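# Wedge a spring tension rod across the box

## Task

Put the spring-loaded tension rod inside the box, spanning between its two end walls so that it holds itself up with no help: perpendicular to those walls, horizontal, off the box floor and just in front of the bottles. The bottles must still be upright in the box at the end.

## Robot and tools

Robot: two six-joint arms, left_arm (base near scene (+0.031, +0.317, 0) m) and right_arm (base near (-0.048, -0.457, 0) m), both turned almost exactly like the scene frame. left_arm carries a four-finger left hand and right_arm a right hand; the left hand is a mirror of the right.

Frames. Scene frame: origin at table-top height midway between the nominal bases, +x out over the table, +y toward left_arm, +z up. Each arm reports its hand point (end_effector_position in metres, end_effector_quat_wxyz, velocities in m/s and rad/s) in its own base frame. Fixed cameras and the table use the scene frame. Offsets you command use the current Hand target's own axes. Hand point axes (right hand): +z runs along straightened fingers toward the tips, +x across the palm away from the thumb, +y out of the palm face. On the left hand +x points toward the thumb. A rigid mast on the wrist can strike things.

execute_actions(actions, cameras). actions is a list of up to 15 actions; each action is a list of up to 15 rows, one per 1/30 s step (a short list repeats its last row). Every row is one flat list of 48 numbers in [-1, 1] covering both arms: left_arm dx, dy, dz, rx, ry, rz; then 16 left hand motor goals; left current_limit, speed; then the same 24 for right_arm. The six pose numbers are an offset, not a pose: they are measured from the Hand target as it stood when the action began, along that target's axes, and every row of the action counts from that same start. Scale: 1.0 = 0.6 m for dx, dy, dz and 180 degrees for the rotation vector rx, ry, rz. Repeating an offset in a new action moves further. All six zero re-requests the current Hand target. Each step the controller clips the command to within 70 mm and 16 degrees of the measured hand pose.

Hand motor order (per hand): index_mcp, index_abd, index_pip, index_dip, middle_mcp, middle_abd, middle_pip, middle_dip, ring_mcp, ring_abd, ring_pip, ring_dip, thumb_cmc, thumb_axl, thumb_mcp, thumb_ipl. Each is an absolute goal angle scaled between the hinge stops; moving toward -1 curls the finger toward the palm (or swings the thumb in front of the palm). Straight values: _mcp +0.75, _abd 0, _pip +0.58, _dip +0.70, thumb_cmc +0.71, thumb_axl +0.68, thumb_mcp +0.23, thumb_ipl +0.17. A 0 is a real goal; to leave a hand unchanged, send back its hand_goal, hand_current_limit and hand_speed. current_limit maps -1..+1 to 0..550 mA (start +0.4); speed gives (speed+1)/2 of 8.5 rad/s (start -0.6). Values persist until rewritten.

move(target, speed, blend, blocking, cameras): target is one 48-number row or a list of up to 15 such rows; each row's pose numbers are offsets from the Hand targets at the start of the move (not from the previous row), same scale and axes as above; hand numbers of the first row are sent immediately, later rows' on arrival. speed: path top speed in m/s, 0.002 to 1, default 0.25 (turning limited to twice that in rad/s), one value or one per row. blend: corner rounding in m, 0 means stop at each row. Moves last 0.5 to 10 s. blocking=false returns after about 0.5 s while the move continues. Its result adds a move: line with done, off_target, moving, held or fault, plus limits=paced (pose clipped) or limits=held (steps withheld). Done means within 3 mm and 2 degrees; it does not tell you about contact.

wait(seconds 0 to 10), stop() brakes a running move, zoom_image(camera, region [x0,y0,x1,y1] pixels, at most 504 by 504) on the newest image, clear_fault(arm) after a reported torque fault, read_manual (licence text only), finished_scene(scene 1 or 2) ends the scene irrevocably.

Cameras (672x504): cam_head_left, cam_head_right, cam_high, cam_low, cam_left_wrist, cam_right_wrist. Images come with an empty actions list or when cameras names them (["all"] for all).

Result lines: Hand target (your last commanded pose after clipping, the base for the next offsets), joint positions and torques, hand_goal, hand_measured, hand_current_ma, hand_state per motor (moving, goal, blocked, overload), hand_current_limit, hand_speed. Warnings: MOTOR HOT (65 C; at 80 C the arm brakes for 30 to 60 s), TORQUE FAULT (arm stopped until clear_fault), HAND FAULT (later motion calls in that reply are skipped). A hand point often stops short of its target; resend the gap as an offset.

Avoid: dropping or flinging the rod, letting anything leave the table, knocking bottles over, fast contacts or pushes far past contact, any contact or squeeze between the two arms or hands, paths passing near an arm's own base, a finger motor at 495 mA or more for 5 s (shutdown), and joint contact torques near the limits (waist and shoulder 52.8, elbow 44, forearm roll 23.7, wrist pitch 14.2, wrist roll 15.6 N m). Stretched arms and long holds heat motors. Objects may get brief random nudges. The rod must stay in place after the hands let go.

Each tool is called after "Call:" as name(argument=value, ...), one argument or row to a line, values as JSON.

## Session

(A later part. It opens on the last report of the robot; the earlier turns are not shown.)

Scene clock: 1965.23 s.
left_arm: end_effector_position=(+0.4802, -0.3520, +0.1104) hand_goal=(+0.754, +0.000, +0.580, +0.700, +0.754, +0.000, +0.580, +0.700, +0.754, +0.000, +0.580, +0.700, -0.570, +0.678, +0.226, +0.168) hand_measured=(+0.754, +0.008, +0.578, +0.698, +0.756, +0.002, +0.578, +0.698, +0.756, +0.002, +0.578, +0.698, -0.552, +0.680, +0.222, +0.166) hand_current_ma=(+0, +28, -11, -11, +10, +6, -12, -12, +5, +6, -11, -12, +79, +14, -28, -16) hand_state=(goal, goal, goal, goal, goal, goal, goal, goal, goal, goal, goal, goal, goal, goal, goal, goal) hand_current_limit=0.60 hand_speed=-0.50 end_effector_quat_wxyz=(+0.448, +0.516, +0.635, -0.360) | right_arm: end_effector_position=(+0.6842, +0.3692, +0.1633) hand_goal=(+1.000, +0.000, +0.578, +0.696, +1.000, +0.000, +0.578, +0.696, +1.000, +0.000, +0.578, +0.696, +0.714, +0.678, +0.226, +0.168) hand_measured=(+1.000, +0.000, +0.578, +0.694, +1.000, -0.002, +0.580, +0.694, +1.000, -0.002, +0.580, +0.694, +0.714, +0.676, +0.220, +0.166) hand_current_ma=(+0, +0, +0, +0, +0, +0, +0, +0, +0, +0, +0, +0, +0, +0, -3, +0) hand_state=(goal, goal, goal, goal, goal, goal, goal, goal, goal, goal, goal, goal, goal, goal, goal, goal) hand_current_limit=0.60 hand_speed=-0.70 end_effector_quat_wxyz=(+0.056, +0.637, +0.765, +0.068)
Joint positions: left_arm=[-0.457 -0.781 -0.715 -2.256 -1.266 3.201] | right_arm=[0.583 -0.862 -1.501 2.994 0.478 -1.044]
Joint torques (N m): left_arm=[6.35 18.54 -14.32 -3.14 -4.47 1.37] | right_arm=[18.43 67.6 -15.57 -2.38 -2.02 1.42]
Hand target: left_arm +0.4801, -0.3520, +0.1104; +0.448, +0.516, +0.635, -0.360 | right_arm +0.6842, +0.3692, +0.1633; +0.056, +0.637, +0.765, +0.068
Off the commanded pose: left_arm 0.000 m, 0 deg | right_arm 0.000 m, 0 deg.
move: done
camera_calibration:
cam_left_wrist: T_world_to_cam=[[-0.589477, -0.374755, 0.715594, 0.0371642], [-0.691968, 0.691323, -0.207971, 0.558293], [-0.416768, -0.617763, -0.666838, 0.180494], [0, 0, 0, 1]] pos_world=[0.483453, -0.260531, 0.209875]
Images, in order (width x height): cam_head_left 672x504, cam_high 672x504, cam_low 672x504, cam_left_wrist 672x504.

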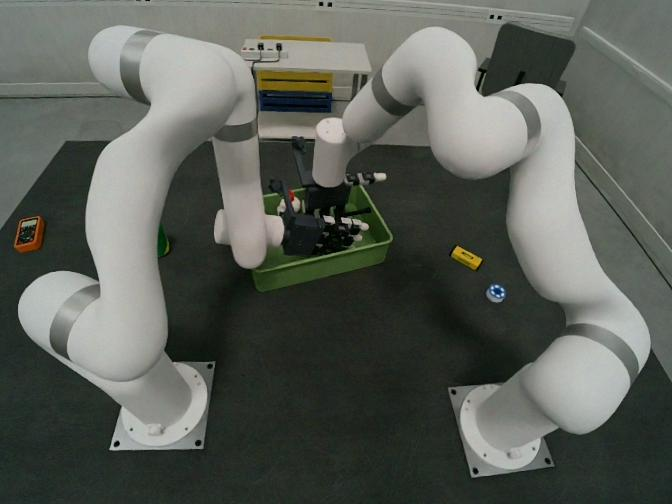

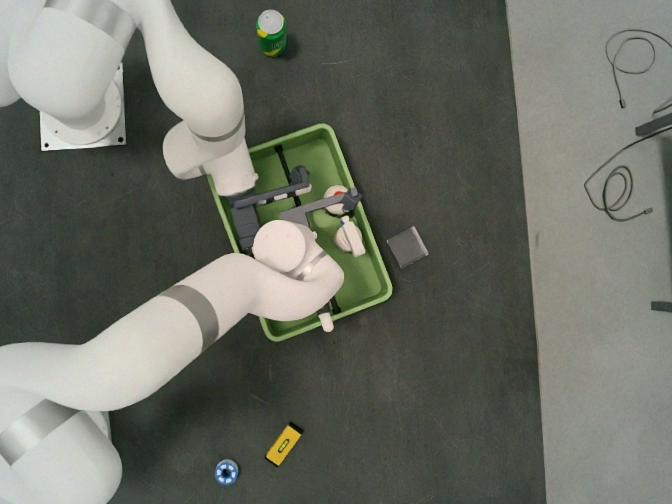

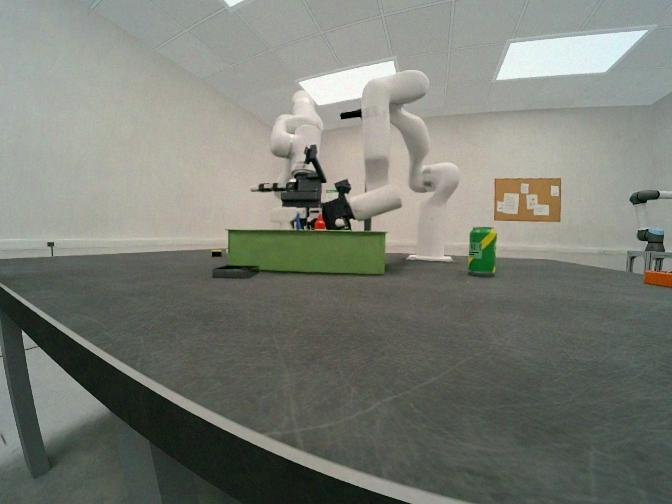

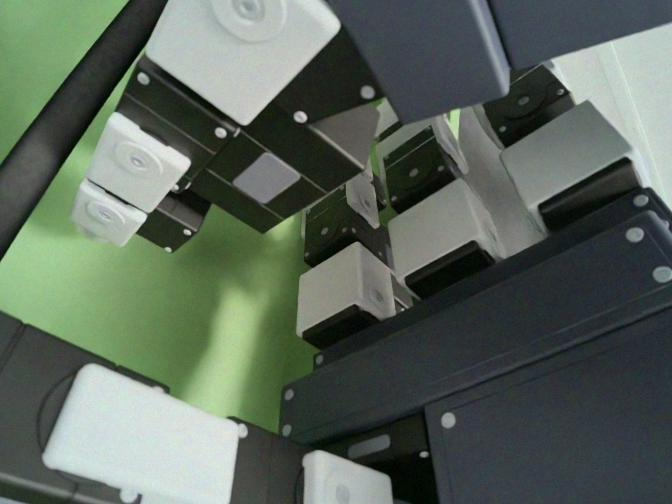

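Call:
move(
  target=[
    [0,-0.02,0,0,0,0,0.754,0,0.58,0.7,0.754,0,0.58,0.7,0.754,0,0.58,0.7,-0.571,0.678,0.226,0.168,0.6,-0.5,0,0,0,0,0,0,1,0,0.578,0.696,1,0,0.578,0.696,1,0,0.578,0.696,0.714,0.678,0.226,0.168,0.6,-0.7],
  ],
  speed=0.03,
  cameras=["cam_high"],
)

Call:
zoom_image(
  camera="cam_high",
  region=[200, 115, 400, 350],
)

Scene clock: 1973.00 s.
left_arm: end_effector_position=(+0.4684, -0.3545, +0.1103) hand_goal=(+0.754, +0.000, +0.580, +0.700, +0.754, +0.000, +0.580, +0.700, +0.754, +0.000, +0.580, +0.700, -0.570, +0.678, +0.226, +0.168) hand_measured=(+0.746, +0.008, +0.578, +0.698, +0.756, +0.002, +0.578, +0.698, +0.756, +0.002, +0.578, +0.698, -0.552, +0.680, +0.222, +0.166) hand_current_ma=(-37, +28, -10, -11, +10, +6, -12, -12, +5, +6, -11, -12, +79, +14, -28, -16) hand_state=(goal, goal, goal, goal, goal, goal, goal, goal, goal, goal, goal, goal, goal, goal, goal, goal) hand_current_limit=0.60 hand_speed=-0.50 end_effector_quat_wxyz=(+0.448, +0.516, +0.635, -0.360) | right_arm: end_effector_position=(+0.6842, +0.3692, +0.1633) hand_goal=(+1.000, +0.000, +0.578, +0.696, +1.000, +0.000, +0.578, +0.696, +1.000, +0.000, +0.578, +0.696, +0.714, +0.678, +0.226, +0.168) hand_measured=(+1.000, +0.000, +0.578, +0.694, +1.000, -0.002, +0.580, +0.694, +1.000, -0.002, +0.580, +0.694, +0.714, +0.676, +0.220, +0.166) hand_current_ma=(+0, +0, +0, +0, +0, +0, +0, +0, +0, +0, +0, +0, +0, +0, -3, +0) hand_state=(goal, goal, goal, goal, goal, goal, goal, goal, goal, goal, goal, goal, goal, goal, goal, goal) hand_current_limit=0.60 hand_speed=-0.70 end_effector_quat_wxyz=(+0.056, +0.637, +0.765, +0.068)
Joint positions: left_arm=[-0.476 -0.774 -0.691 -2.278 -1.278 3.214] | right_arm=[0.583 -0.862 -1.501 2.994 0.478 -1.044]
Joint torques (N m): left_arm=[-11.42 31.97 -2.37 -2.92 -4.3 1.21] | right_arm=[18.67 68.1 -14.7 -2.09 -2.14 1.48]
Hand target: left_arm +0.4684, -0.3545, +0.1103; +0.448, +0.516, +0.635, -0.360 | right_arm +0.6842, +0.3692, +0.1633; +0.056, +0.637, +0.765, +0.068
Off the commanded pose: left_arm 0.000 m, 0 deg | right_arm 0.000 m, 0 deg.
move: done
Images, in order (width x height): cam_high 672x504.

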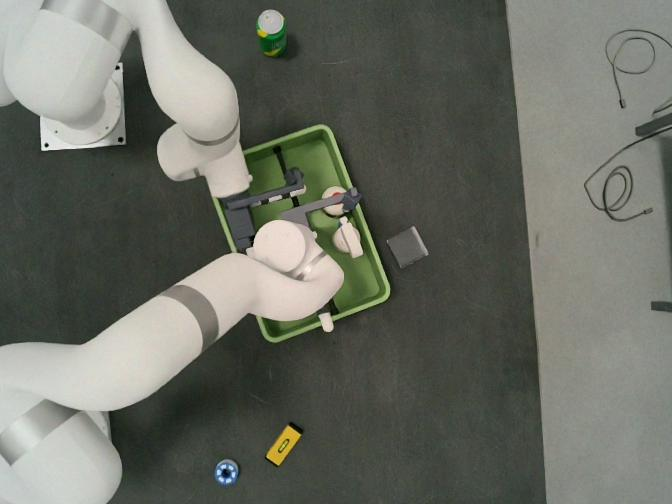

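Scaled by 2.145 from the camera's 672x504 image, which has a finer 960x720 frame.

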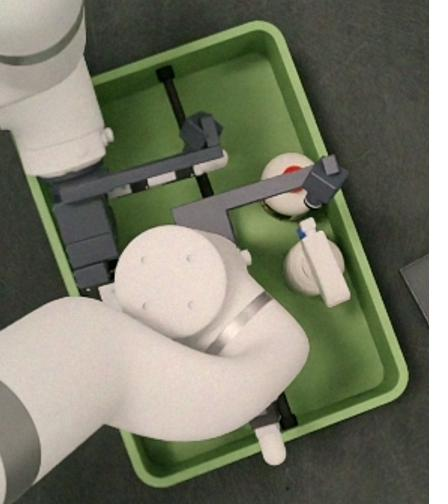

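Call:
move(
  target=[
    [0,0,0,0,0,0,0.754,0,0.58,0.7,0.754,0,0.58,0.7,0.754,0,0.58,0.7,-0.571,0.678,0.226,0.168,0.6,-0.5,0,0.0328,0.0058,0,0,0,1,0,0.578,0.696,1,0,0.578,0.696,1,0,0.578,0.696,0.714,0.678,0.226,0.168,0.6,-0.7],
  ],
  speed=0.02,
  cameras=["cam_high","cam_right_wrist"],
)

Call:
zoom_image(
  camera="cam_high",
  region=[200, 115, 400, 350],
)

Scene clock: 1979.17 s.
left_arm: end_effector_position=(+0.4685, -0.3545, +0.1104) hand_goal=(+0.754, +0.000, +0.580, +0.700, +0.754, +0.000, +0.580, +0.700, +0.754, +0.000, +0.580, +0.700, -0.570, +0.678, +0.226, +0.168) hand_measured=(+0.700, +0.008, +0.578, +0.698, +0.756, +0.002, +0.578, +0.698, +0.756, +0.002, +0.578, +0.698, -0.552, +0.680, +0.222, +0.166) hand_current_ma=(-275, +28, -10, -11, +10, +6, -12, -12, +5, +6, -11, -12, +79, +14, -28, -16) hand_state=(blocked, goal, goal, goal, goal, goal, goal, goal, goal, goal, goal, goal, goal, goal, goal, goal) hand_current_limit=0.60 hand_speed=-0.50 end_effector_quat_wxyz=(+0.448, +0.516, +0.635, -0.360) | right_arm: end_effector_position=(+0.7038, +0.3729, +0.1634) hand_goal=(+1.000, +0.000, +0.578, +0.696, +1.000, +0.000, +0.578, +0.696, +1.000, +0.000, +0.578, +0.696, +0.714, +0.678, +0.226, +0.168) hand_measured=(+1.000, +0.000, +0.578, +0.694, +1.000, +0.004, +0.612, +0.694, +1.002, +0.010, +0.670, +0.692, +0.714, +0.676, +0.220, +0.166) hand_current_ma=(+0, +0, +0, +0, +0, +0, +27, +0, +0, +2, +162, +0, +0, +0, -3, +0) hand_state=(goal, goal, goal, goal, goal, goal, blocked, goal, goal, goal, blocked, goal, goal, goal, goal, goal) hand_current_limit=0.60 hand_speed=-0.70 end_effector_quat_wxyz=(+0.056, +0.637, +0.765, +0.069)
Joint positions: left_arm=[-0.476 -0.774 -0.691 -2.279 -1.278 3.214] | right_arm=[0.572 -0.904 -1.575 3.007 0.51 -1.068]
Joint torques (N m): left_arm=[-8.06 19.72 -2.27 6.94 -1.97 -0.65] | right_arm=[-21.19 57.67 -46.31 1.46 -1.91 -0.67]
Hand target: left_arm +0.4684, -0.3545, +0.1103; +0.448, +0.516, +0.635, -0.360 | right_arm +0.7038, +0.3728, +0.1634; +0.056, +0.637, +0.765, +0.068
Off the commanded pose: left_arm 0.000 m, 0 deg | right_arm 0.000 m, 0 deg.
move: done
camera_calibration:
cam_right_wrist: T_world_to_cam=[[0.749936, -0.657249, 0.0749606, -0.259069], [-0.55988, -0.570279, 0.601096, 0.465225], [-0.352322, -0.492753, -0.795653, 0.682275], [0, 0, 0, 1]] pos_world=[0.695136, 0.431228, 0.282629]
Images, in order (width x height): cam_high 672x504, cam_right_wrist 672x504.

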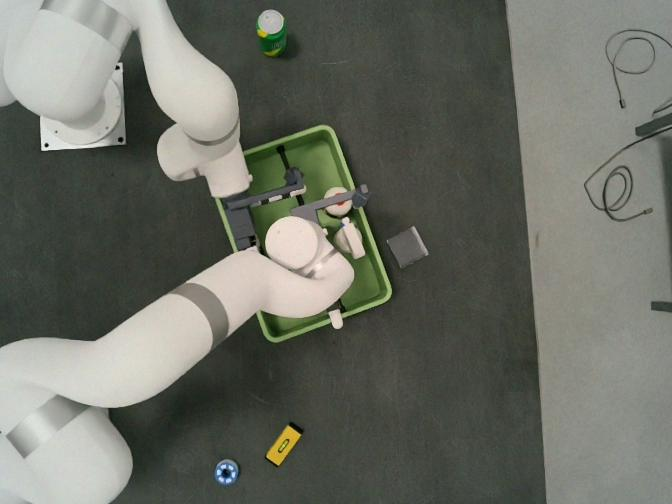

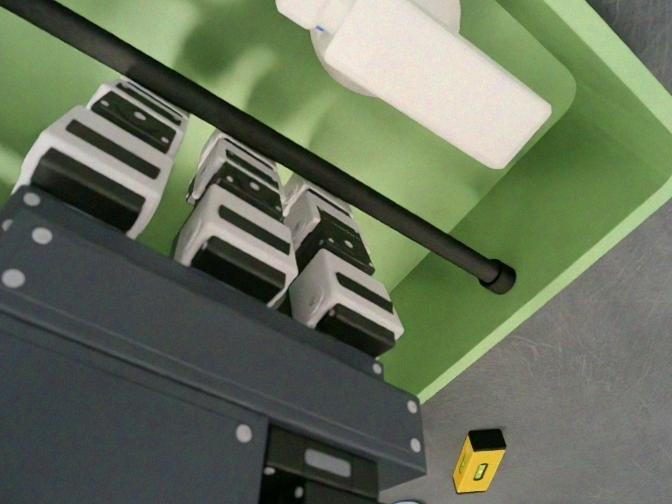

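Scaled by 2.145 from the camera's 672x504 image, which has a finer 960x720 frame.

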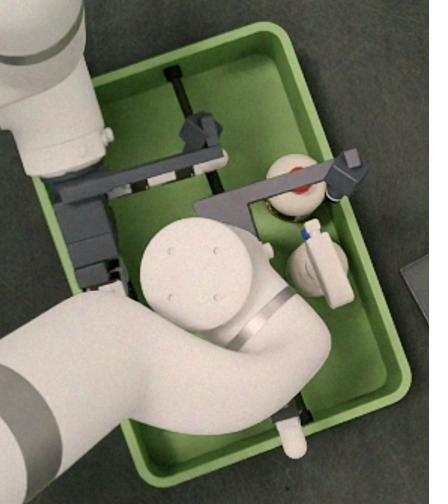

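Call:
move(
  target=[
    [0,0.01,0,0,0,0,0.754,0,-0.8,-0.7,0.754,0,0.58,0.7,0.754,0,0.58,0.7,-0.8,0.678,0.226,0.168,0.7,-0.5,0,-0.012,-0.002,0,0,0,1,0,0.578,0.696,1,0,0.578,0.696,1,0,0.578,0.696,0.714,0.678,0.226,0.168,0.8,-0.7],
    [0.0313,0.01,0.0114,0,0,0,0.754,0,-0.8,-0.7,0.754,0,0.58,0.7,0.754,0,0.58,0.7,-0.8,0.678,0.226,0.168,0.7,-0.5,0,-0.012,-0.002,0,0,0,1,0,0.578,0.696,1,0,0.578,0.696,1,0,0.578,0.696,0.714,0.678,0.226,0.168,0.8,-0.7],
    [0.0313,-0.012,0.0114,0,0,0,0.754,0,-0.8,-0.7,0.754,0,0.58,0.7,0.754,0,0.58,0.7,-0.8,0.678,0.226,0.168,0.7,-0.5,0,-0.012,-0.002,0,0,0,1,0,0.578,0.696,1,0,0.578,0.696,1,0,0.578,0.696,0.714,0.678,0.226,0.168,0.8,-0.7],
  ],
  speed=0.03,
  cameras=["cam_high"],
)

Call:
zoom_image(
  camera="cam_high",
  region=[200, 115, 400, 350],
)

Scene clock: 1992.70 s.
left_arm: end_effector_position=(+0.4615, -0.3560, +0.0903) hand_goal=(+0.754, +0.000, -0.800, -0.700, +0.754, +0.000, +0.580, +0.700, +0.754, +0.000, +0.580, +0.700, -0.800, +0.678, +0.226, +0.168) hand_measured=(+0.724, +0.006, -0.796, -0.698, +0.710, +0.002, +0.578, +0.698, +0.756, +0.002, +0.578, +0.698, -0.778, +0.680, +0.222, +0.166) hand_current_ma=(-147, +22, +16, +11, -215, +6, -11, -12, +5, +6, -11, -12, +99, +14, -28, -16) hand_state=(blocked, goal, goal, goal, blocked, goal, goal, goal, goal, goal, goal, goal, blocked, goal, goal, goal) hand_current_limit=0.70 hand_speed=-0.50 end_effector_quat_wxyz=(+0.448, +0.516, +0.635, -0.360) | right_arm: end_effector_position=(+0.6966, +0.3715, +0.1632) hand_goal=(+1.000, +0.000, +0.578, +0.696, +1.000, +0.000, +0.578, +0.696, +1.000, +0.000, +0.578, +0.696, +0.714, +0.678, +0.226, +0.168) hand_measured=(+1.000, +0.000, +0.578, +0.694, +1.000, +0.006, +0.612, +0.694, +1.002, +0.016, +0.654, +0.692, +0.714, +0.676, +0.220, +0.166) hand_current_ma=(+0, +0, +0, +0, +0, +1, +28, +0, +0, +6, +115, -1, +0, +0, -3, +0) hand_state=(goal, goal, goal, goal, goal, goal, blocked, goal, goal, goal, blocked, goal, goal, goal, goal, goal) hand_current_limit=0.80 hand_speed=-0.70 end_effector_quat_wxyz=(+0.056, +0.637, +0.765, +0.068)
Joint positions: left_arm=[-0.488 -0.828 -0.699 -2.3 -1.309 3.249] | right_arm=[0.576 -0.889 -1.547 3.002 0.498 -1.06]
Joint torques (N m): left_arm=[-19.7 27.46 6.9 1.23 -2.86 1.07] | right_arm=[10.73 70.29 -33.93 -1.92 -2.3 1.57]
Hand target: left_arm +0.4615, -0.3560, +0.0903; +0.448, +0.516, +0.635, -0.360 | right_arm +0.6966, +0.3715, +0.1633; +0.056, +0.637, +0.765, +0.068
Off the commanded pose: left_arm 0.000 m, 0 deg | right_arm 0.000 m, 0 deg.
move: done
Images, in order (width x height): cam_high 672x504.

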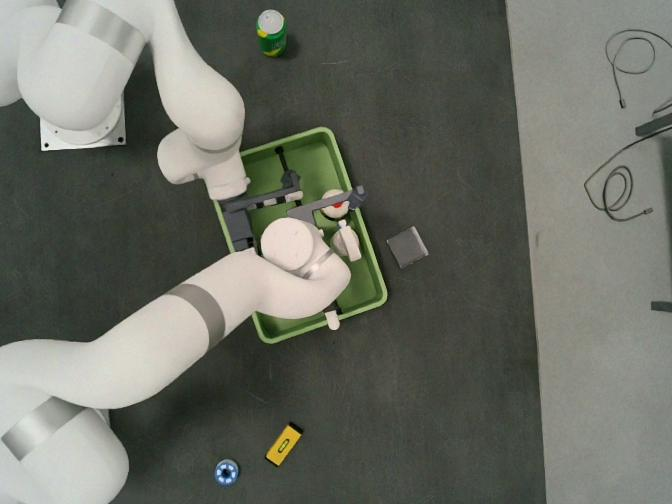

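Scaled by 2.145 from the camera's 672x504 image, which has a finer 960x720 frame.

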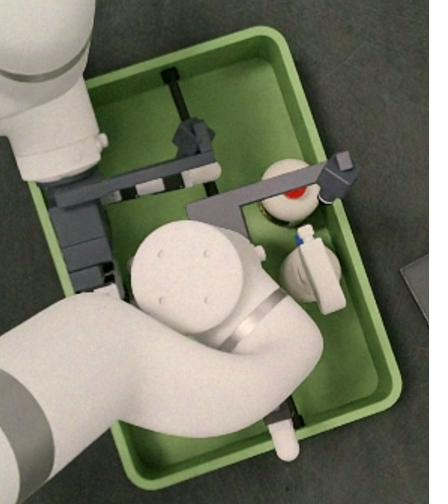

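Call:
move(
  target=[
    [0,0,0,0,0,0,0.754,0,-0.8,-0.7,0.754,0,0.58,0.7,0.754,0,0.58,0.7,-0.8,0.678,0.226,0.168,0.7,-0.5,0,0.0328,0.0058,0,0,0,1,0,0.578,0.696,1,0,0.578,0.696,1,0,0.578,0.696,0.714,0.678,0.226,0.168,0.8,-0.7],
  ],
  speed=0.02,
  cameras=["cam_high","cam_right_wrist"],
)

Call:
zoom_image(
  camera="cam_high",
  region=[200, 115, 400, 350],
)

Scene clock: 1998.70 s.
left_arm: end_effector_position=(+0.4614, -0.3560, +0.0903) hand_goal=(+0.754, +0.000, -0.800, -0.700, +0.754, +0.000, +0.580, +0.700, +0.754, +0.000, +0.580, +0.700, -0.800, +0.678, +0.226, +0.168) hand_measured=(+0.724, +0.006, -0.796, -0.698, +0.710, +0.002, +0.578, +0.698, +0.756, +0.002, +0.578, +0.698, -0.778, +0.680, +0.222, +0.166) hand_current_ma=(-147, +22, +16, +11, -215, +6, -11, -12, +5, +6, -11, -12, +99, +14, -28, -16) hand_state=(blocked, goal, goal, goal, blocked, goal, goal, goal, goal, goal, goal, goal, blocked, goal, goal, goal) hand_current_limit=0.70 hand_speed=-0.50 end_effector_quat_wxyz=(+0.448, +0.516, +0.635, -0.360) | right_arm: end_effector_position=(+0.7163, +0.3751, +0.1633) hand_goal=(+1.000, +0.000, +0.578, +0.696, +1.000, +0.000, +0.578, +0.696, +1.000, +0.000, +0.578, +0.696, +0.714, +0.678, +0.226, +0.168) hand_measured=(+1.000, +0.000, +0.582, +0.694, +1.000, +0.004, +0.626, +0.696, +1.002, +0.016, +0.674, +0.698, +0.714, +0.676, +0.220, +0.166) hand_current_ma=(+0, +0, +0, +0, +0, +1, +50, +0, +0, +6, +173, +0, +0, +0, -3, +0) hand_state=(goal, goal, goal, goal, goal, goal, blocked, goal, goal, goal, blocked, goal, goal, goal, goal, goal) hand_current_limit=0.80 hand_speed=-0.70 end_effector_quat_wxyz=(+0.056, +0.637, +0.765, +0.068)
Joint positions: left_arm=[-0.488 -0.828 -0.699 -2.3 -1.309 3.249] | right_arm=[0.565 -0.932 -1.625 3.014 0.532 -1.083]
Joint torques (N m): left_arm=[-11.45 13.75 -0.2 5.06 0.87 0.93] | right_arm=[-23.21 57.51 -47.2 1.36 -2.41 -0.69]
Hand target: left_arm +0.4615, -0.3560, +0.0903; +0.448, +0.516, +0.635, -0.360 | right_arm +0.7163, +0.3751, +0.1633; +0.056, +0.637, +0.765, +0.068
Off the commanded pose: left_arm 0.000 m, 0 deg | right_arm 0.000 m, 0 deg.
move: done
camera_calibration:
cam_right_wrist: T_world_to_cam=[[0.749949, -0.657235, 0.0749565, -0.266938], [-0.559845, -0.570261, 0.601145, 0.473549], [-0.352349, -0.492792, -0.795617, 0.687759], [0, 0, 0, 1]] pos_world=[0.707636, 0.433528, 0.28253]
Images, in order (width x height): cam_high 672x504, cam_right_wrist 672x504.

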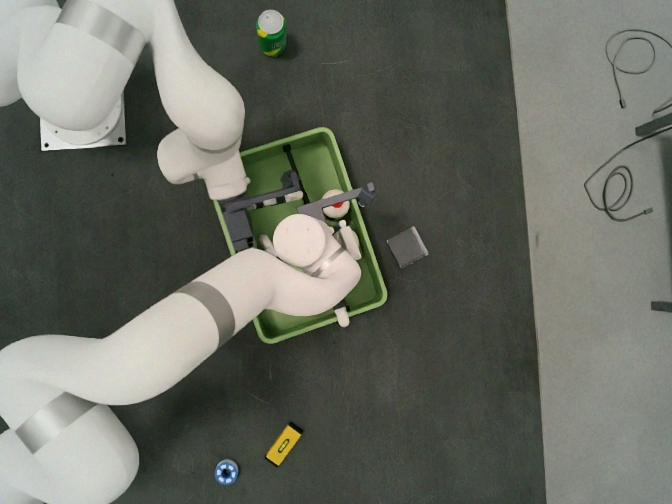

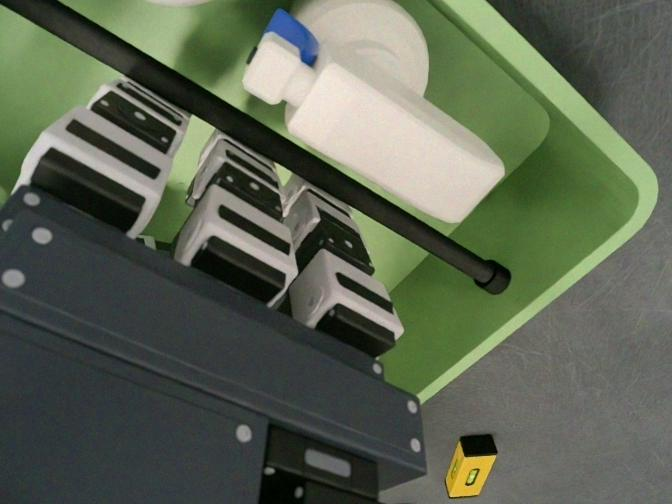

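Scaled by 2.145 from the camera's 672x504 image, which has a finer 960x720 frame.

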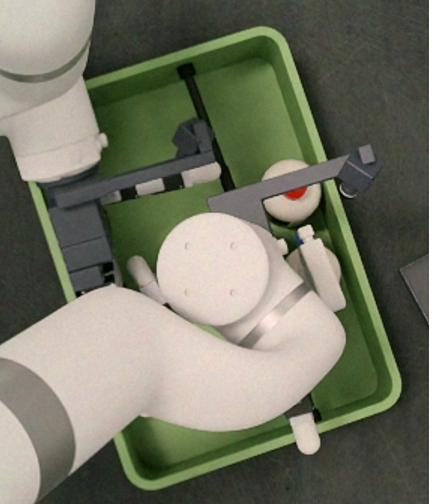

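Call:
move(
  target=[
    [0,0,0,0,0,0,0.754,0,-0.8,-0.7,0.754,0,0.58,0.7,0.754,0,0.58,0.7,-0.8,0.678,0.226,0.168,0.7,-0.5,0,0,0,0,0,0,1,0,0.5,0.98,1,0,0.5,0.98,1,0,0.46,0.98,0.714,0.678,0.226,0.168,0.75,-0.92],
  ],
  speed=0.02,
  cameras=["cam_high","cam_right_wrist"],
)

Call:
zoom_image(
  camera="cam_high",
  region=[200, 115, 400, 350],
)

Scene clock: 2025.43 s.
left_arm: end_effector_position=(+0.4615, -0.3560, +0.0903) hand_goal=(+0.754, +0.000, -0.800, -0.700, +0.754, +0.000, +0.580, +0.700, +0.754, +0.000, +0.580, +0.700, -0.800, +0.678, +0.226, +0.168) hand_measured=(+0.724, +0.006, -0.796, -0.698, +0.710, +0.002, +0.578, +0.698, +0.756, +0.002, +0.578, +0.698, -0.778, +0.680, +0.222, +0.166) hand_current_ma=(-147, +22, +16, +11, -215, +6, -11, -12, +5, +6, -11, -12, +99, +14, -28, -16) hand_state=(blocked, goal, goal, goal, blocked, goal, goal, goal, goal, goal, goal, goal, blocked, goal, goal, goal) hand_current_limit=0.70 hand_speed=-0.50 end_effector_quat_wxyz=(+0.448, +0.516, +0.635, -0.360) | right_arm: end_effector_position=(+0.7163, +0.3751, +0.1633) hand_goal=(+1.000, +0.000, +0.500, +0.980, +1.000, +0.000, +0.500, +0.980, +1.000, +0.000, +0.460, +0.980, +0.714, +0.678, +0.226, +0.168) hand_measured=(+1.000, +0.000, +0.502, +0.978, +1.000, +0.002, +0.544, +0.972, +1.002, +0.014, +0.600, +0.954, +0.714, +0.676, +0.220, +0.166) hand_current_ma=(+0, +0, +0, +0, +0, +0, +42, -2, +0, +4, +342, -17, +0, +0, -3, +0) hand_state=(goal, goal, goal, goal, goal, goal, blocked, goal, goal, goal, blocked, blocked, goal, goal, goal, goal) hand_current_limit=0.75 hand_speed=-0.92 end_effector_quat_wxyz=(+0.056, +0.637, +0.765, +0.069)
Joint positions: left_arm=[-0.488 -0.828 -0.699 -2.3 -1.309 3.249] | right_arm=[0.565 -0.932 -1.625 3.014 0.532 -1.083]
Joint torques (N m): left_arm=[-2.1 15.52 -2.07 7.48 -1.33 0.72] | right_arm=[-12.22 59.91 -27.1 0.89 -2.69 -0.69]
Hand target: left_arm +0.4615, -0.3560, +0.0903; +0.448, +0.516, +0.635, -0.360 | right_arm +0.7163, +0.3751, +0.1633; +0.056, +0.637, +0.765, +0.068
Off the commanded pose: left_arm 0.000 m, 0 deg | right_arm 0.000 m, 0 deg.
move: done
camera_calibration:
cam_right_wrist: T_world_to_cam=[[0.749904, -0.657282, 0.0749944, -0.266904], [-0.559922, -0.570242, 0.601092, 0.473551], [-0.352322, -0.492752, -0.795654, 0.687812], [0, 0, 0, 1]] pos_world=[0.707635, 0.433528, 0.282629]
Images, in order (width x height): cam_high 672x504, cam_right_wrist 672x504.

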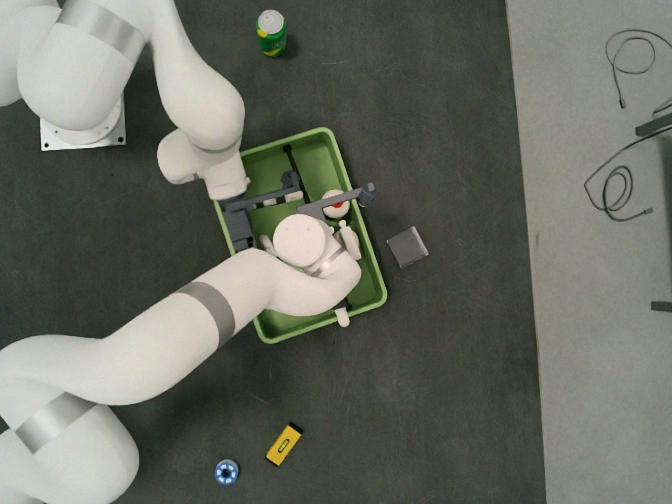

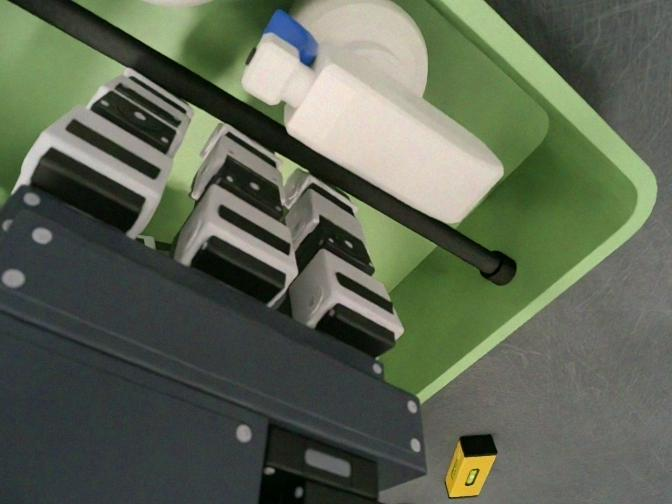

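Scaled by 2.145 from the camera's 672x504 image, which has a finer 960x720 frame.

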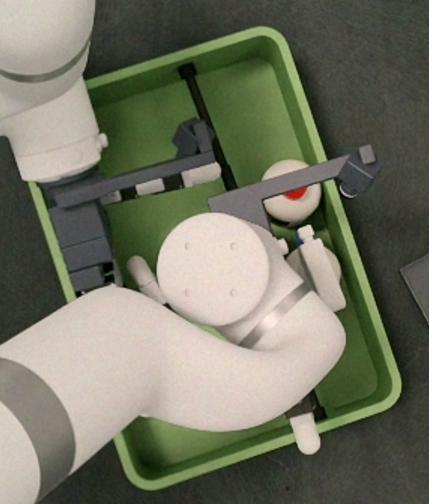

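Call:
zoom_image(
  camera="cam_high",
  region=[265, 115, 385, 225],
)

Call:
zoom_image(
  camera="cam_high",
  region=[280, 240, 400, 350],
)

Call:
wait(
  seconds=0,
  cameras=["cam_head_right","cam_head_left"],
)

Call:
zoom_image(
  camera="cam_head_right",
  region=[180, 130, 340, 290],
)

Scaled by 4.200 from the camera's 672x504 image, which has a finer 960x720 frame.

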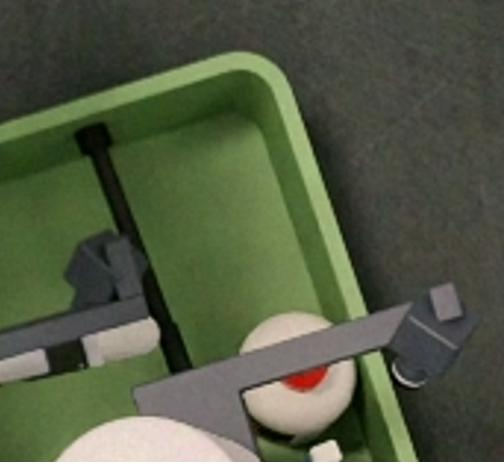

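Scaled by 4.200 from the camera's 672x504 image, which has a finer 960x720 frame.

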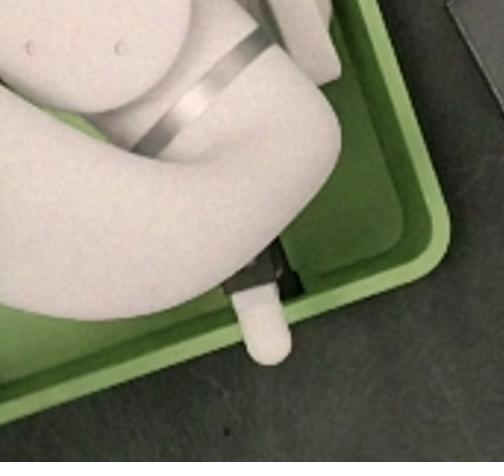

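Scene clock: 2030.93 s.
left_arm: end_effector_position=(+0.4615, -0.3560, +0.0903) hand_goal=(+0.754, +0.000, -0.800, -0.700, +0.754, +0.000, +0.580, +0.700, +0.754, +0.000, +0.580, +0.700, -0.800, +0.678, +0.226, +0.168) hand_measured=(+0.724, +0.006, -0.796, -0.698, +0.710, +0.002, +0.578, +0.698, +0.756, +0.002, +0.578, +0.698, -0.778, +0.680, +0.222, +0.166) hand_current_ma=(-147, +22, +16, +11, -215, +6, -11, -12, +5, +6, -11, -12, +99, +14, -28, -16) hand_state=(blocked, goal, goal, goal, blocked, goal, goal, goal, goal, goal, goal, goal, blocked, goal, goal, goal) hand_current_limit=0.70 hand_speed=-0.50 end_effector_quat_wxyz=(+0.448, +0.516, +0.635, -0.360) | right_arm: end_effector_position=(+0.7163, +0.3751, +0.1633) hand_goal=(+1.000, +0.000, +0.500, +0.980, +1.000, +0.000, +0.500, +0.980, +1.000, +0.000, +0.460, +0.980, +0.714, +0.678, +0.226, +0.168) hand_measured=(+1.000, +0.000, +0.502, +0.978, +1.000, +0.002, +0.544, +0.972, +1.002, +0.014, +0.600, +0.954, +0.714, +0.676, +0.220, +0.166) hand_current_ma=(+0, +0, +0, +0, +0, +0, +42, -2, +0, +4, +342, -17, +0, +0, -3, +0) hand_state=(goal, goal, goal, goal, goal, goal, blocked, goal, goal, goal, blocked, blocked, goal, goal, goal, goal) hand_current_limit=0.75 hand_speed=-0.92 end_effector_quat_wxyz=(+0.056, +0.637, +0.765, +0.068)
Joint positions: left_arm=[-0.488 -0.828 -0.699 -2.3 -1.309 3.249] | right_arm=[0.565 -0.932 -1.625 3.014 0.532 -1.083]
Joint torques (N m): left_arm=[-2.73 18.32 -1.45 4.72 -2.47 0.79] | right_arm=[8.47 57.37 -21.07 1.27 -3.69 -0.74]
Hand target: left_arm +0.4615, -0.3560, +0.0903; +0.448, +0.516, +0.635, -0.360 | right_arm +0.7163, +0.3751, +0.1633; +0.056, +0.637, +0.765, +0.068
Off the commanded pose: left_arm 0.000 m, 0 deg | right_arm 0.000 m, 0 deg.
Images, in order (width x height): cam_head_left 672x504, cam_head_right 672x504.

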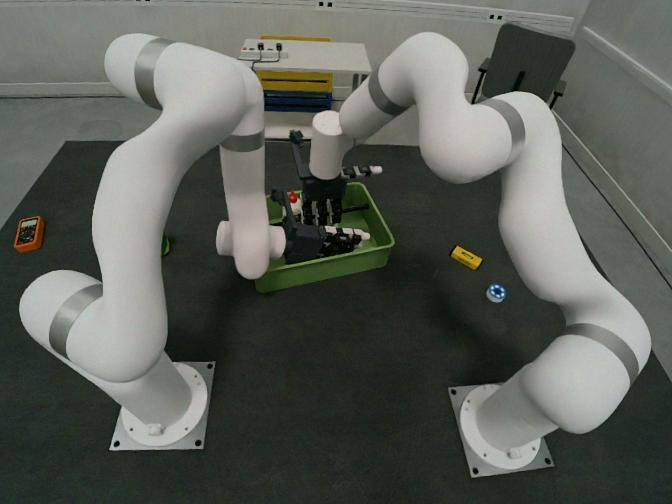

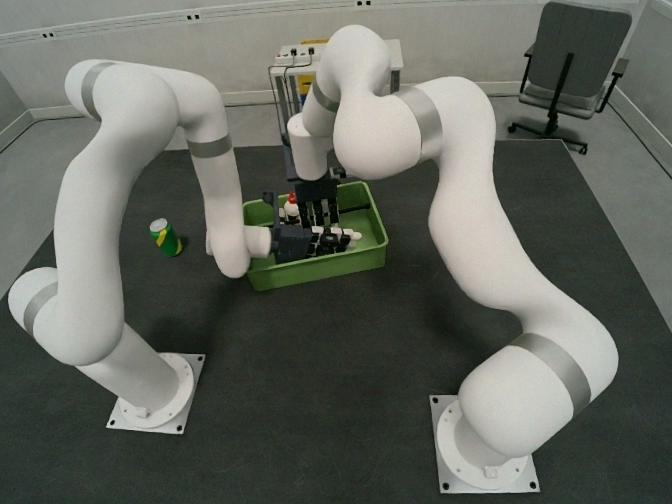

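Scaled by 3.150 from the camera's 672x504 image, which has a finer 960x720 frame.

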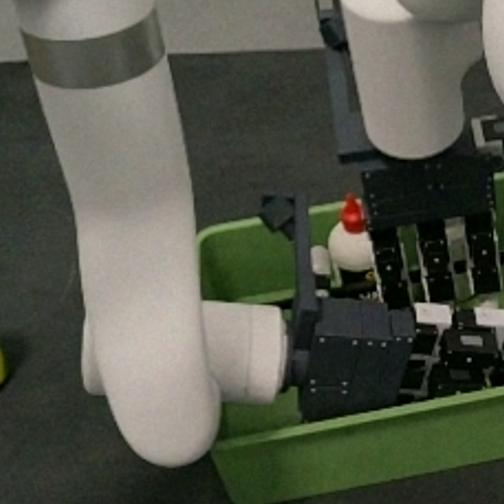

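Call:
move(
  target=[
    [0,0.025,0,0,0,0,0.754,0,-0.8,-0.7,0.754,0,0.58,0.7,0.754,0,0.58,0.7,-0.8,0.678,0.226,0.168,0.7,-0.5,0,-0.0328,-0.0058,0,0,0,1,0,0.578,0.98,1,0,0.578,0.98,1,0,0.5,0.98,0.714,0.678,0.226,0.168,0.75,-0.8],
    [-0.047,0.025,-0.0171,0,0,0,0.754,0,-0.8,-0.7,0.754,0,0.58,0.7,0.754,0,0.58,0.7,-0.8,0.678,0.226,0.168,0.7,-0.5,0,-0.0328,-0.0058,0,0,0,1,0,0.578,0.98,1,0,0.578,0.98,1,0,0.5,0.98,0.714,0.678,0.226,0.168,0.75,-0.8],
    [0.0043,0.025,-0.1581,0,0,0,0.754,0,-0.8,-0.7,0.754,0,0.58,0.7,0.754,0,0.58,0.7,-0.8,0.678,0.226,0.168,0.7,-0.5,0,-0.0328,-0.0058,0,0,0,1,0,0.578,0.98,1,0,0.578,0.98,1,0,0.5,0.98,0.714,0.678,0.226,0.168,0.75,-0.8],
    [0.0043,0.025,-0.1581,0,0,0,0.754,0,-0.8,-0.7,0.754,0,0.58,0.7,0.754,0,0.58,0.7,-0.8,0.678,0.226,0.168,0.7,-0.5,0.1667,-0.0328,-0.0058,0,0,0,1,0,0.578,0.98,1,0,0.578,0.98,1,0,0.5,0.98,0.714,0.678,0.226,0.168,0.75,-0.8],
  ],
  speed=[0.03,0.05,0.06,0.06],
  cameras=["cam_high","cam_right_wrist","cam_left_wrist","cam_head_left"],
)

Call:
zoom_image(
  camera="cam_high",
  region=[200, 115, 400, 350],
)

Scene clock: 2072.73 s.
left_arm: end_effector_position=(+0.4574, -0.2648, +0.1201) hand_goal=(+0.754, +0.000, -0.800, -0.700, +0.754, +0.000, +0.580, +0.700, +0.754, +0.000, +0.580, +0.700, -0.800, +0.678, +0.226, +0.168) hand_measured=(+0.752, +0.006, -0.796, -0.698, +0.750, +0.002, +0.578, +0.698, +0.756, +0.002, +0.578, +0.698, -0.778, +0.680, +0.222, +0.166) hand_current_ma=(-10, +22, +15, +11, -15, +6, -11, -12, +5, +6, -11, -12, +99, +14, -28, -16) hand_state=(goal, goal, goal, goal, goal, goal, goal, goal, goal, goal, goal, goal, blocked, goal, goal, goal) hand_current_limit=0.70 hand_speed=-0.50 end_effector_quat_wxyz=(+0.448, +0.516, +0.635, -0.360) | right_arm: end_effector_position=(+0.6786, +0.4699, +0.1634) hand_goal=(+1.000, +0.000, +0.578, +0.980, +1.000, +0.000, +0.578, +0.980, +1.000, +0.000, +0.500, +0.980, +0.714, +0.678, +0.226, +0.168) hand_measured=(+1.000, +0.000, +0.574, +0.978, +1.000, +0.002, +0.574, +0.976, +1.000, +0.002, +0.502, +0.976, +0.714, +0.676, +0.220, +0.166) hand_current_ma=(+0, +0, -1, +0, +0, +0, -1, +0, +0, +0, +0, +0, +0, +0, -3, +0) hand_state=(goal, goal, goal, goal, goal, goal, goal, goal, goal, goal, goal, goal, goal, goal, goal, goal) hand_current_limit=0.75 hand_speed=-0.80 end_effector_quat_wxyz=(+0.056, +0.637, +0.765, +0.068)
Joint positions: left_arm=[-0.257 -0.714 -0.573 -2.079 -1.291 3.278] | right_arm=[0.703 -0.995 -1.741 2.987 0.596 -0.928]
Joint torques (N m): left_arm=[6.97 28 -2.22 4.22 -3.84 1.15] | right_arm=[18.17 54.36 -35.56 -2.73 1.75 1.41]
Hand target: left_arm +0.4574, -0.2648, +0.1201; +0.448, +0.516, +0.635, -0.360 | right_arm +0.6785, +0.4699, +0.1634; +0.056, +0.637, +0.765, +0.068
Off the commanded pose: left_arm 0.000 m, 0 deg | right_arm 0.000 m, 0 deg.
move: done
camera_calibration:
cam_left_wrist: T_world_to_cam=[[-0.589428, -0.374805, 0.715609, 0.0494269], [-0.692011, 0.691296, -0.20792, 0.484254], [-0.416768, -0.617763, -0.666838, 0.231329], [0, 0, 0, 1]] pos_world=[0.460653, -0.173331, 0.219575]
cam_right_wrist: T_world_to_cam=[[0.749949, -0.657235, 0.0749565, -0.176433], [-0.559845, -0.570261, 0.601145, 0.506387], [-0.352349, -0.492792, -0.795617, 0.721223], [0, 0, 0, 1]] pos_world=[0.669936, 0.528228, 0.28263]
Images, in order (width x height): cam_head_left 672x504, cam_high 672x504, cam_left_wrist 672x504, cam_right_wrist 672x504.

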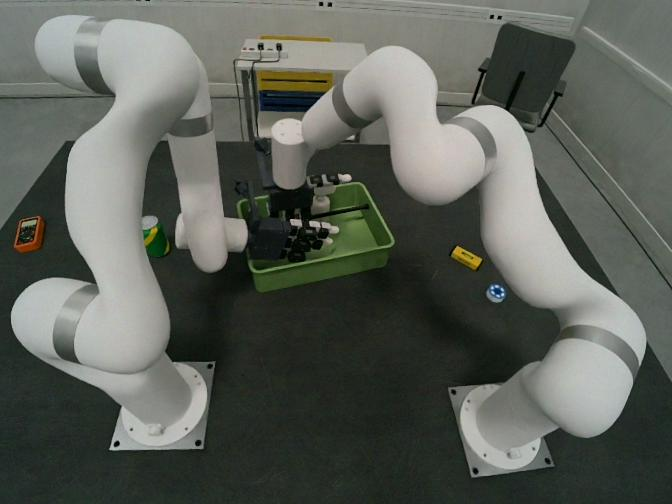

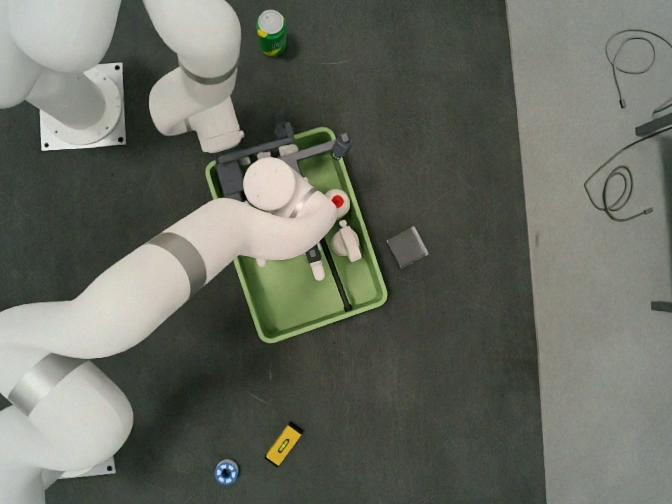

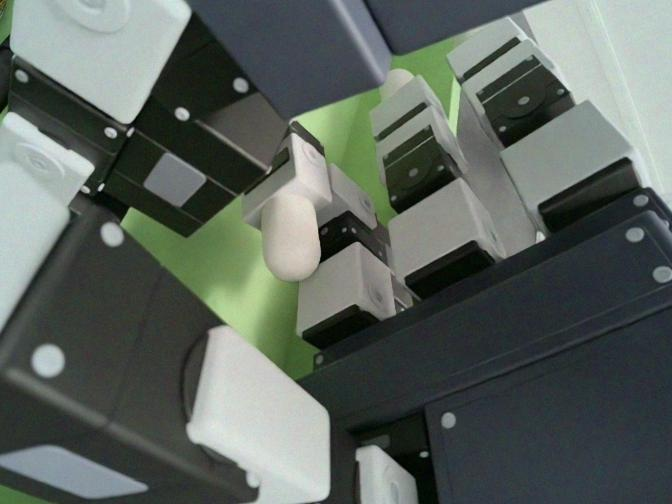

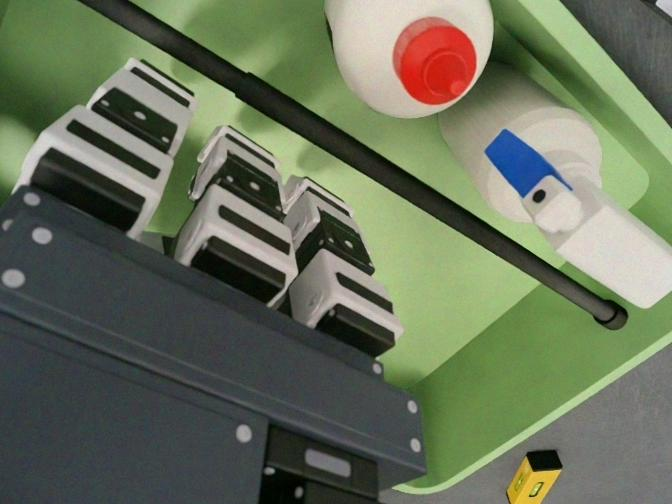

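Scaled by 2.145 from the camera's 672x504 image, which has a finer 960x720 frame.

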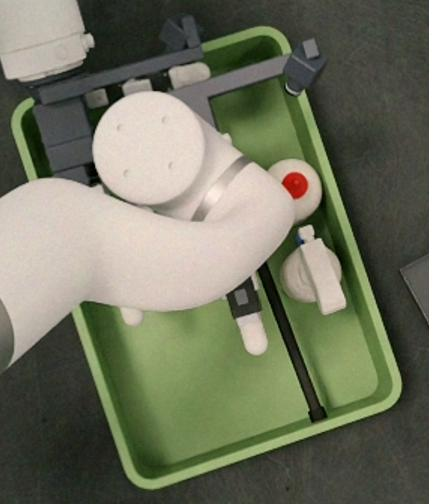

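Call:
zoom_image(
  camera="cam_high",
  region=[300, 200, 400, 320],
)

Scaled by 4.200 from the camera's 672x504 image, which has a finer 960x720 frame.

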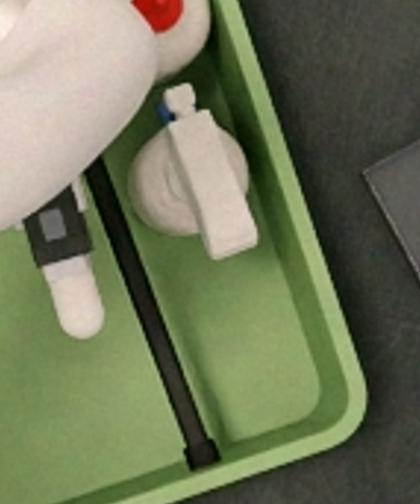

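Call:
move(
  target=[
    [0,-0.0333,0,0,0,0,0.754,0,-0.8,-0.7,0.754,0,0.58,0.7,0.754,0,0.58,0.7,-0.8,0.678,0.226,0.168,0.7,-0.5,0,0.0246,0.0043,0,0,0,1,0,0.578,0.98,1,0,0.578,0.98,1,0,0.5,0.98,0.714,0.678,0.226,0.168,0.75,-0.8],
  ],
  speed=0.03,
  cameras=["cam_high","cam_right_wrist"],
)

Call:
zoom_image(
  camera="cam_high",
  region=[200, 115, 400, 350],
)

Scene clock: 2089.63 s.
left_arm: end_effector_position=(+0.4378, -0.2689, +0.1201) hand_goal=(+0.754, +0.000, -0.800, -0.700, +0.754, +0.000, +0.580, +0.700, +0.754, +0.000, +0.580, +0.700, -0.800, +0.678, +0.226, +0.168) hand_measured=(+0.714, +0.006, -0.796, -0.698, +0.750, +0.002, +0.578, +0.698, +0.756, +0.002, +0.578, +0.698, -0.778, +0.680, +0.222, +0.166) hand_current_ma=(-195, +22, +15, +11, -14, +6, -11, -12, +5, +6, -11, -12, +99, +14, -28, -16) hand_state=(blocked, goal, goal, goal, goal, goal, goal, goal, goal, goal, goal, goal, blocked, goal, goal, goal) hand_current_limit=0.70 hand_speed=-0.50 end_effector_quat_wxyz=(+0.448, +0.516, +0.635, -0.360) | right_arm: end_effector_position=(+0.6932, +0.4726, +0.1634) hand_goal=(+1.000, +0.000, +0.578, +0.980, +1.000, +0.000, +0.578, +0.980, +1.000, +0.000, +0.500, +0.980, +0.714, +0.678, +0.226, +0.168) hand_measured=(+1.000, +0.000, +0.574, +0.978, +1.000, +0.002, +0.576, +0.976, +1.002, +0.008, +0.584, +0.980, +0.714, +0.676, +0.220, +0.166) hand_current_ma=(+0, +0, -1, +0, +0, +0, +0, +0, +0, +2, +140, +0, +0, +0, -3, +0) hand_state=(goal, goal, goal, goal, goal, goal, goal, goal, goal, goal, blocked, goal, goal, goal, goal, goal) hand_current_limit=0.75 hand_speed=-0.80 end_effector_quat_wxyz=(+0.056, +0.637, +0.765, +0.068)
Joint positions: left_arm=[-0.285 -0.704 -0.529 -2.113 -1.311 3.306] | right_arm=[0.693 -1.03 -1.804 2.995 0.624 -0.947]
Joint torques (N m): left_arm=[-13.55 24.44 6.82 -0.51 -2.84 0.69] | right_arm=[-20.62 57.37 -41.98 1.53 -0.88 -0.78]
Hand target: left_arm +0.4378, -0.2689, +0.1200; +0.448, +0.516, +0.635, -0.360 | right_arm +0.6933, +0.4726, +0.1635; +0.056, +0.637, +0.765, +0.068
Off the commanded pose: left_arm 0.000 m, 0 deg | right_arm 0.000 m, 0 deg.
move: done
camera_calibration:
cam_right_wrist: T_world_to_cam=[[0.749999, -0.657184, 0.0749014, -0.185662], [-0.559716, -0.570235, 0.601291, 0.516069], [-0.352447, -0.492891, -0.795512, 0.727872], [0, 0, 0, 1]] pos_world=[0.684636, 0.531028, 0.28263]
Images, in order (width x height): cam_high 672x504, cam_right_wrist 672x504.

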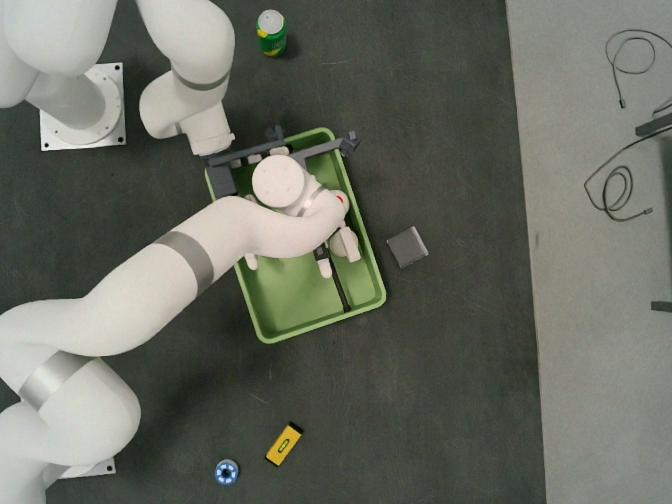

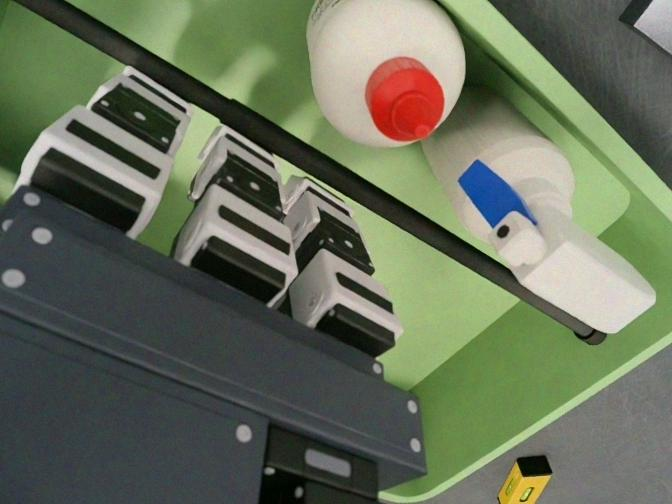

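Scaled by 2.145 from the camera's 672x504 image, which has a finer 960x720 frame.

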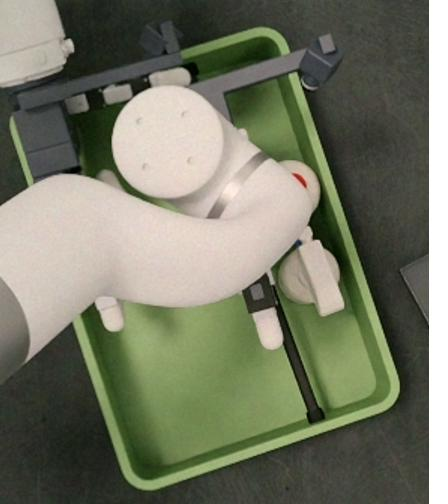

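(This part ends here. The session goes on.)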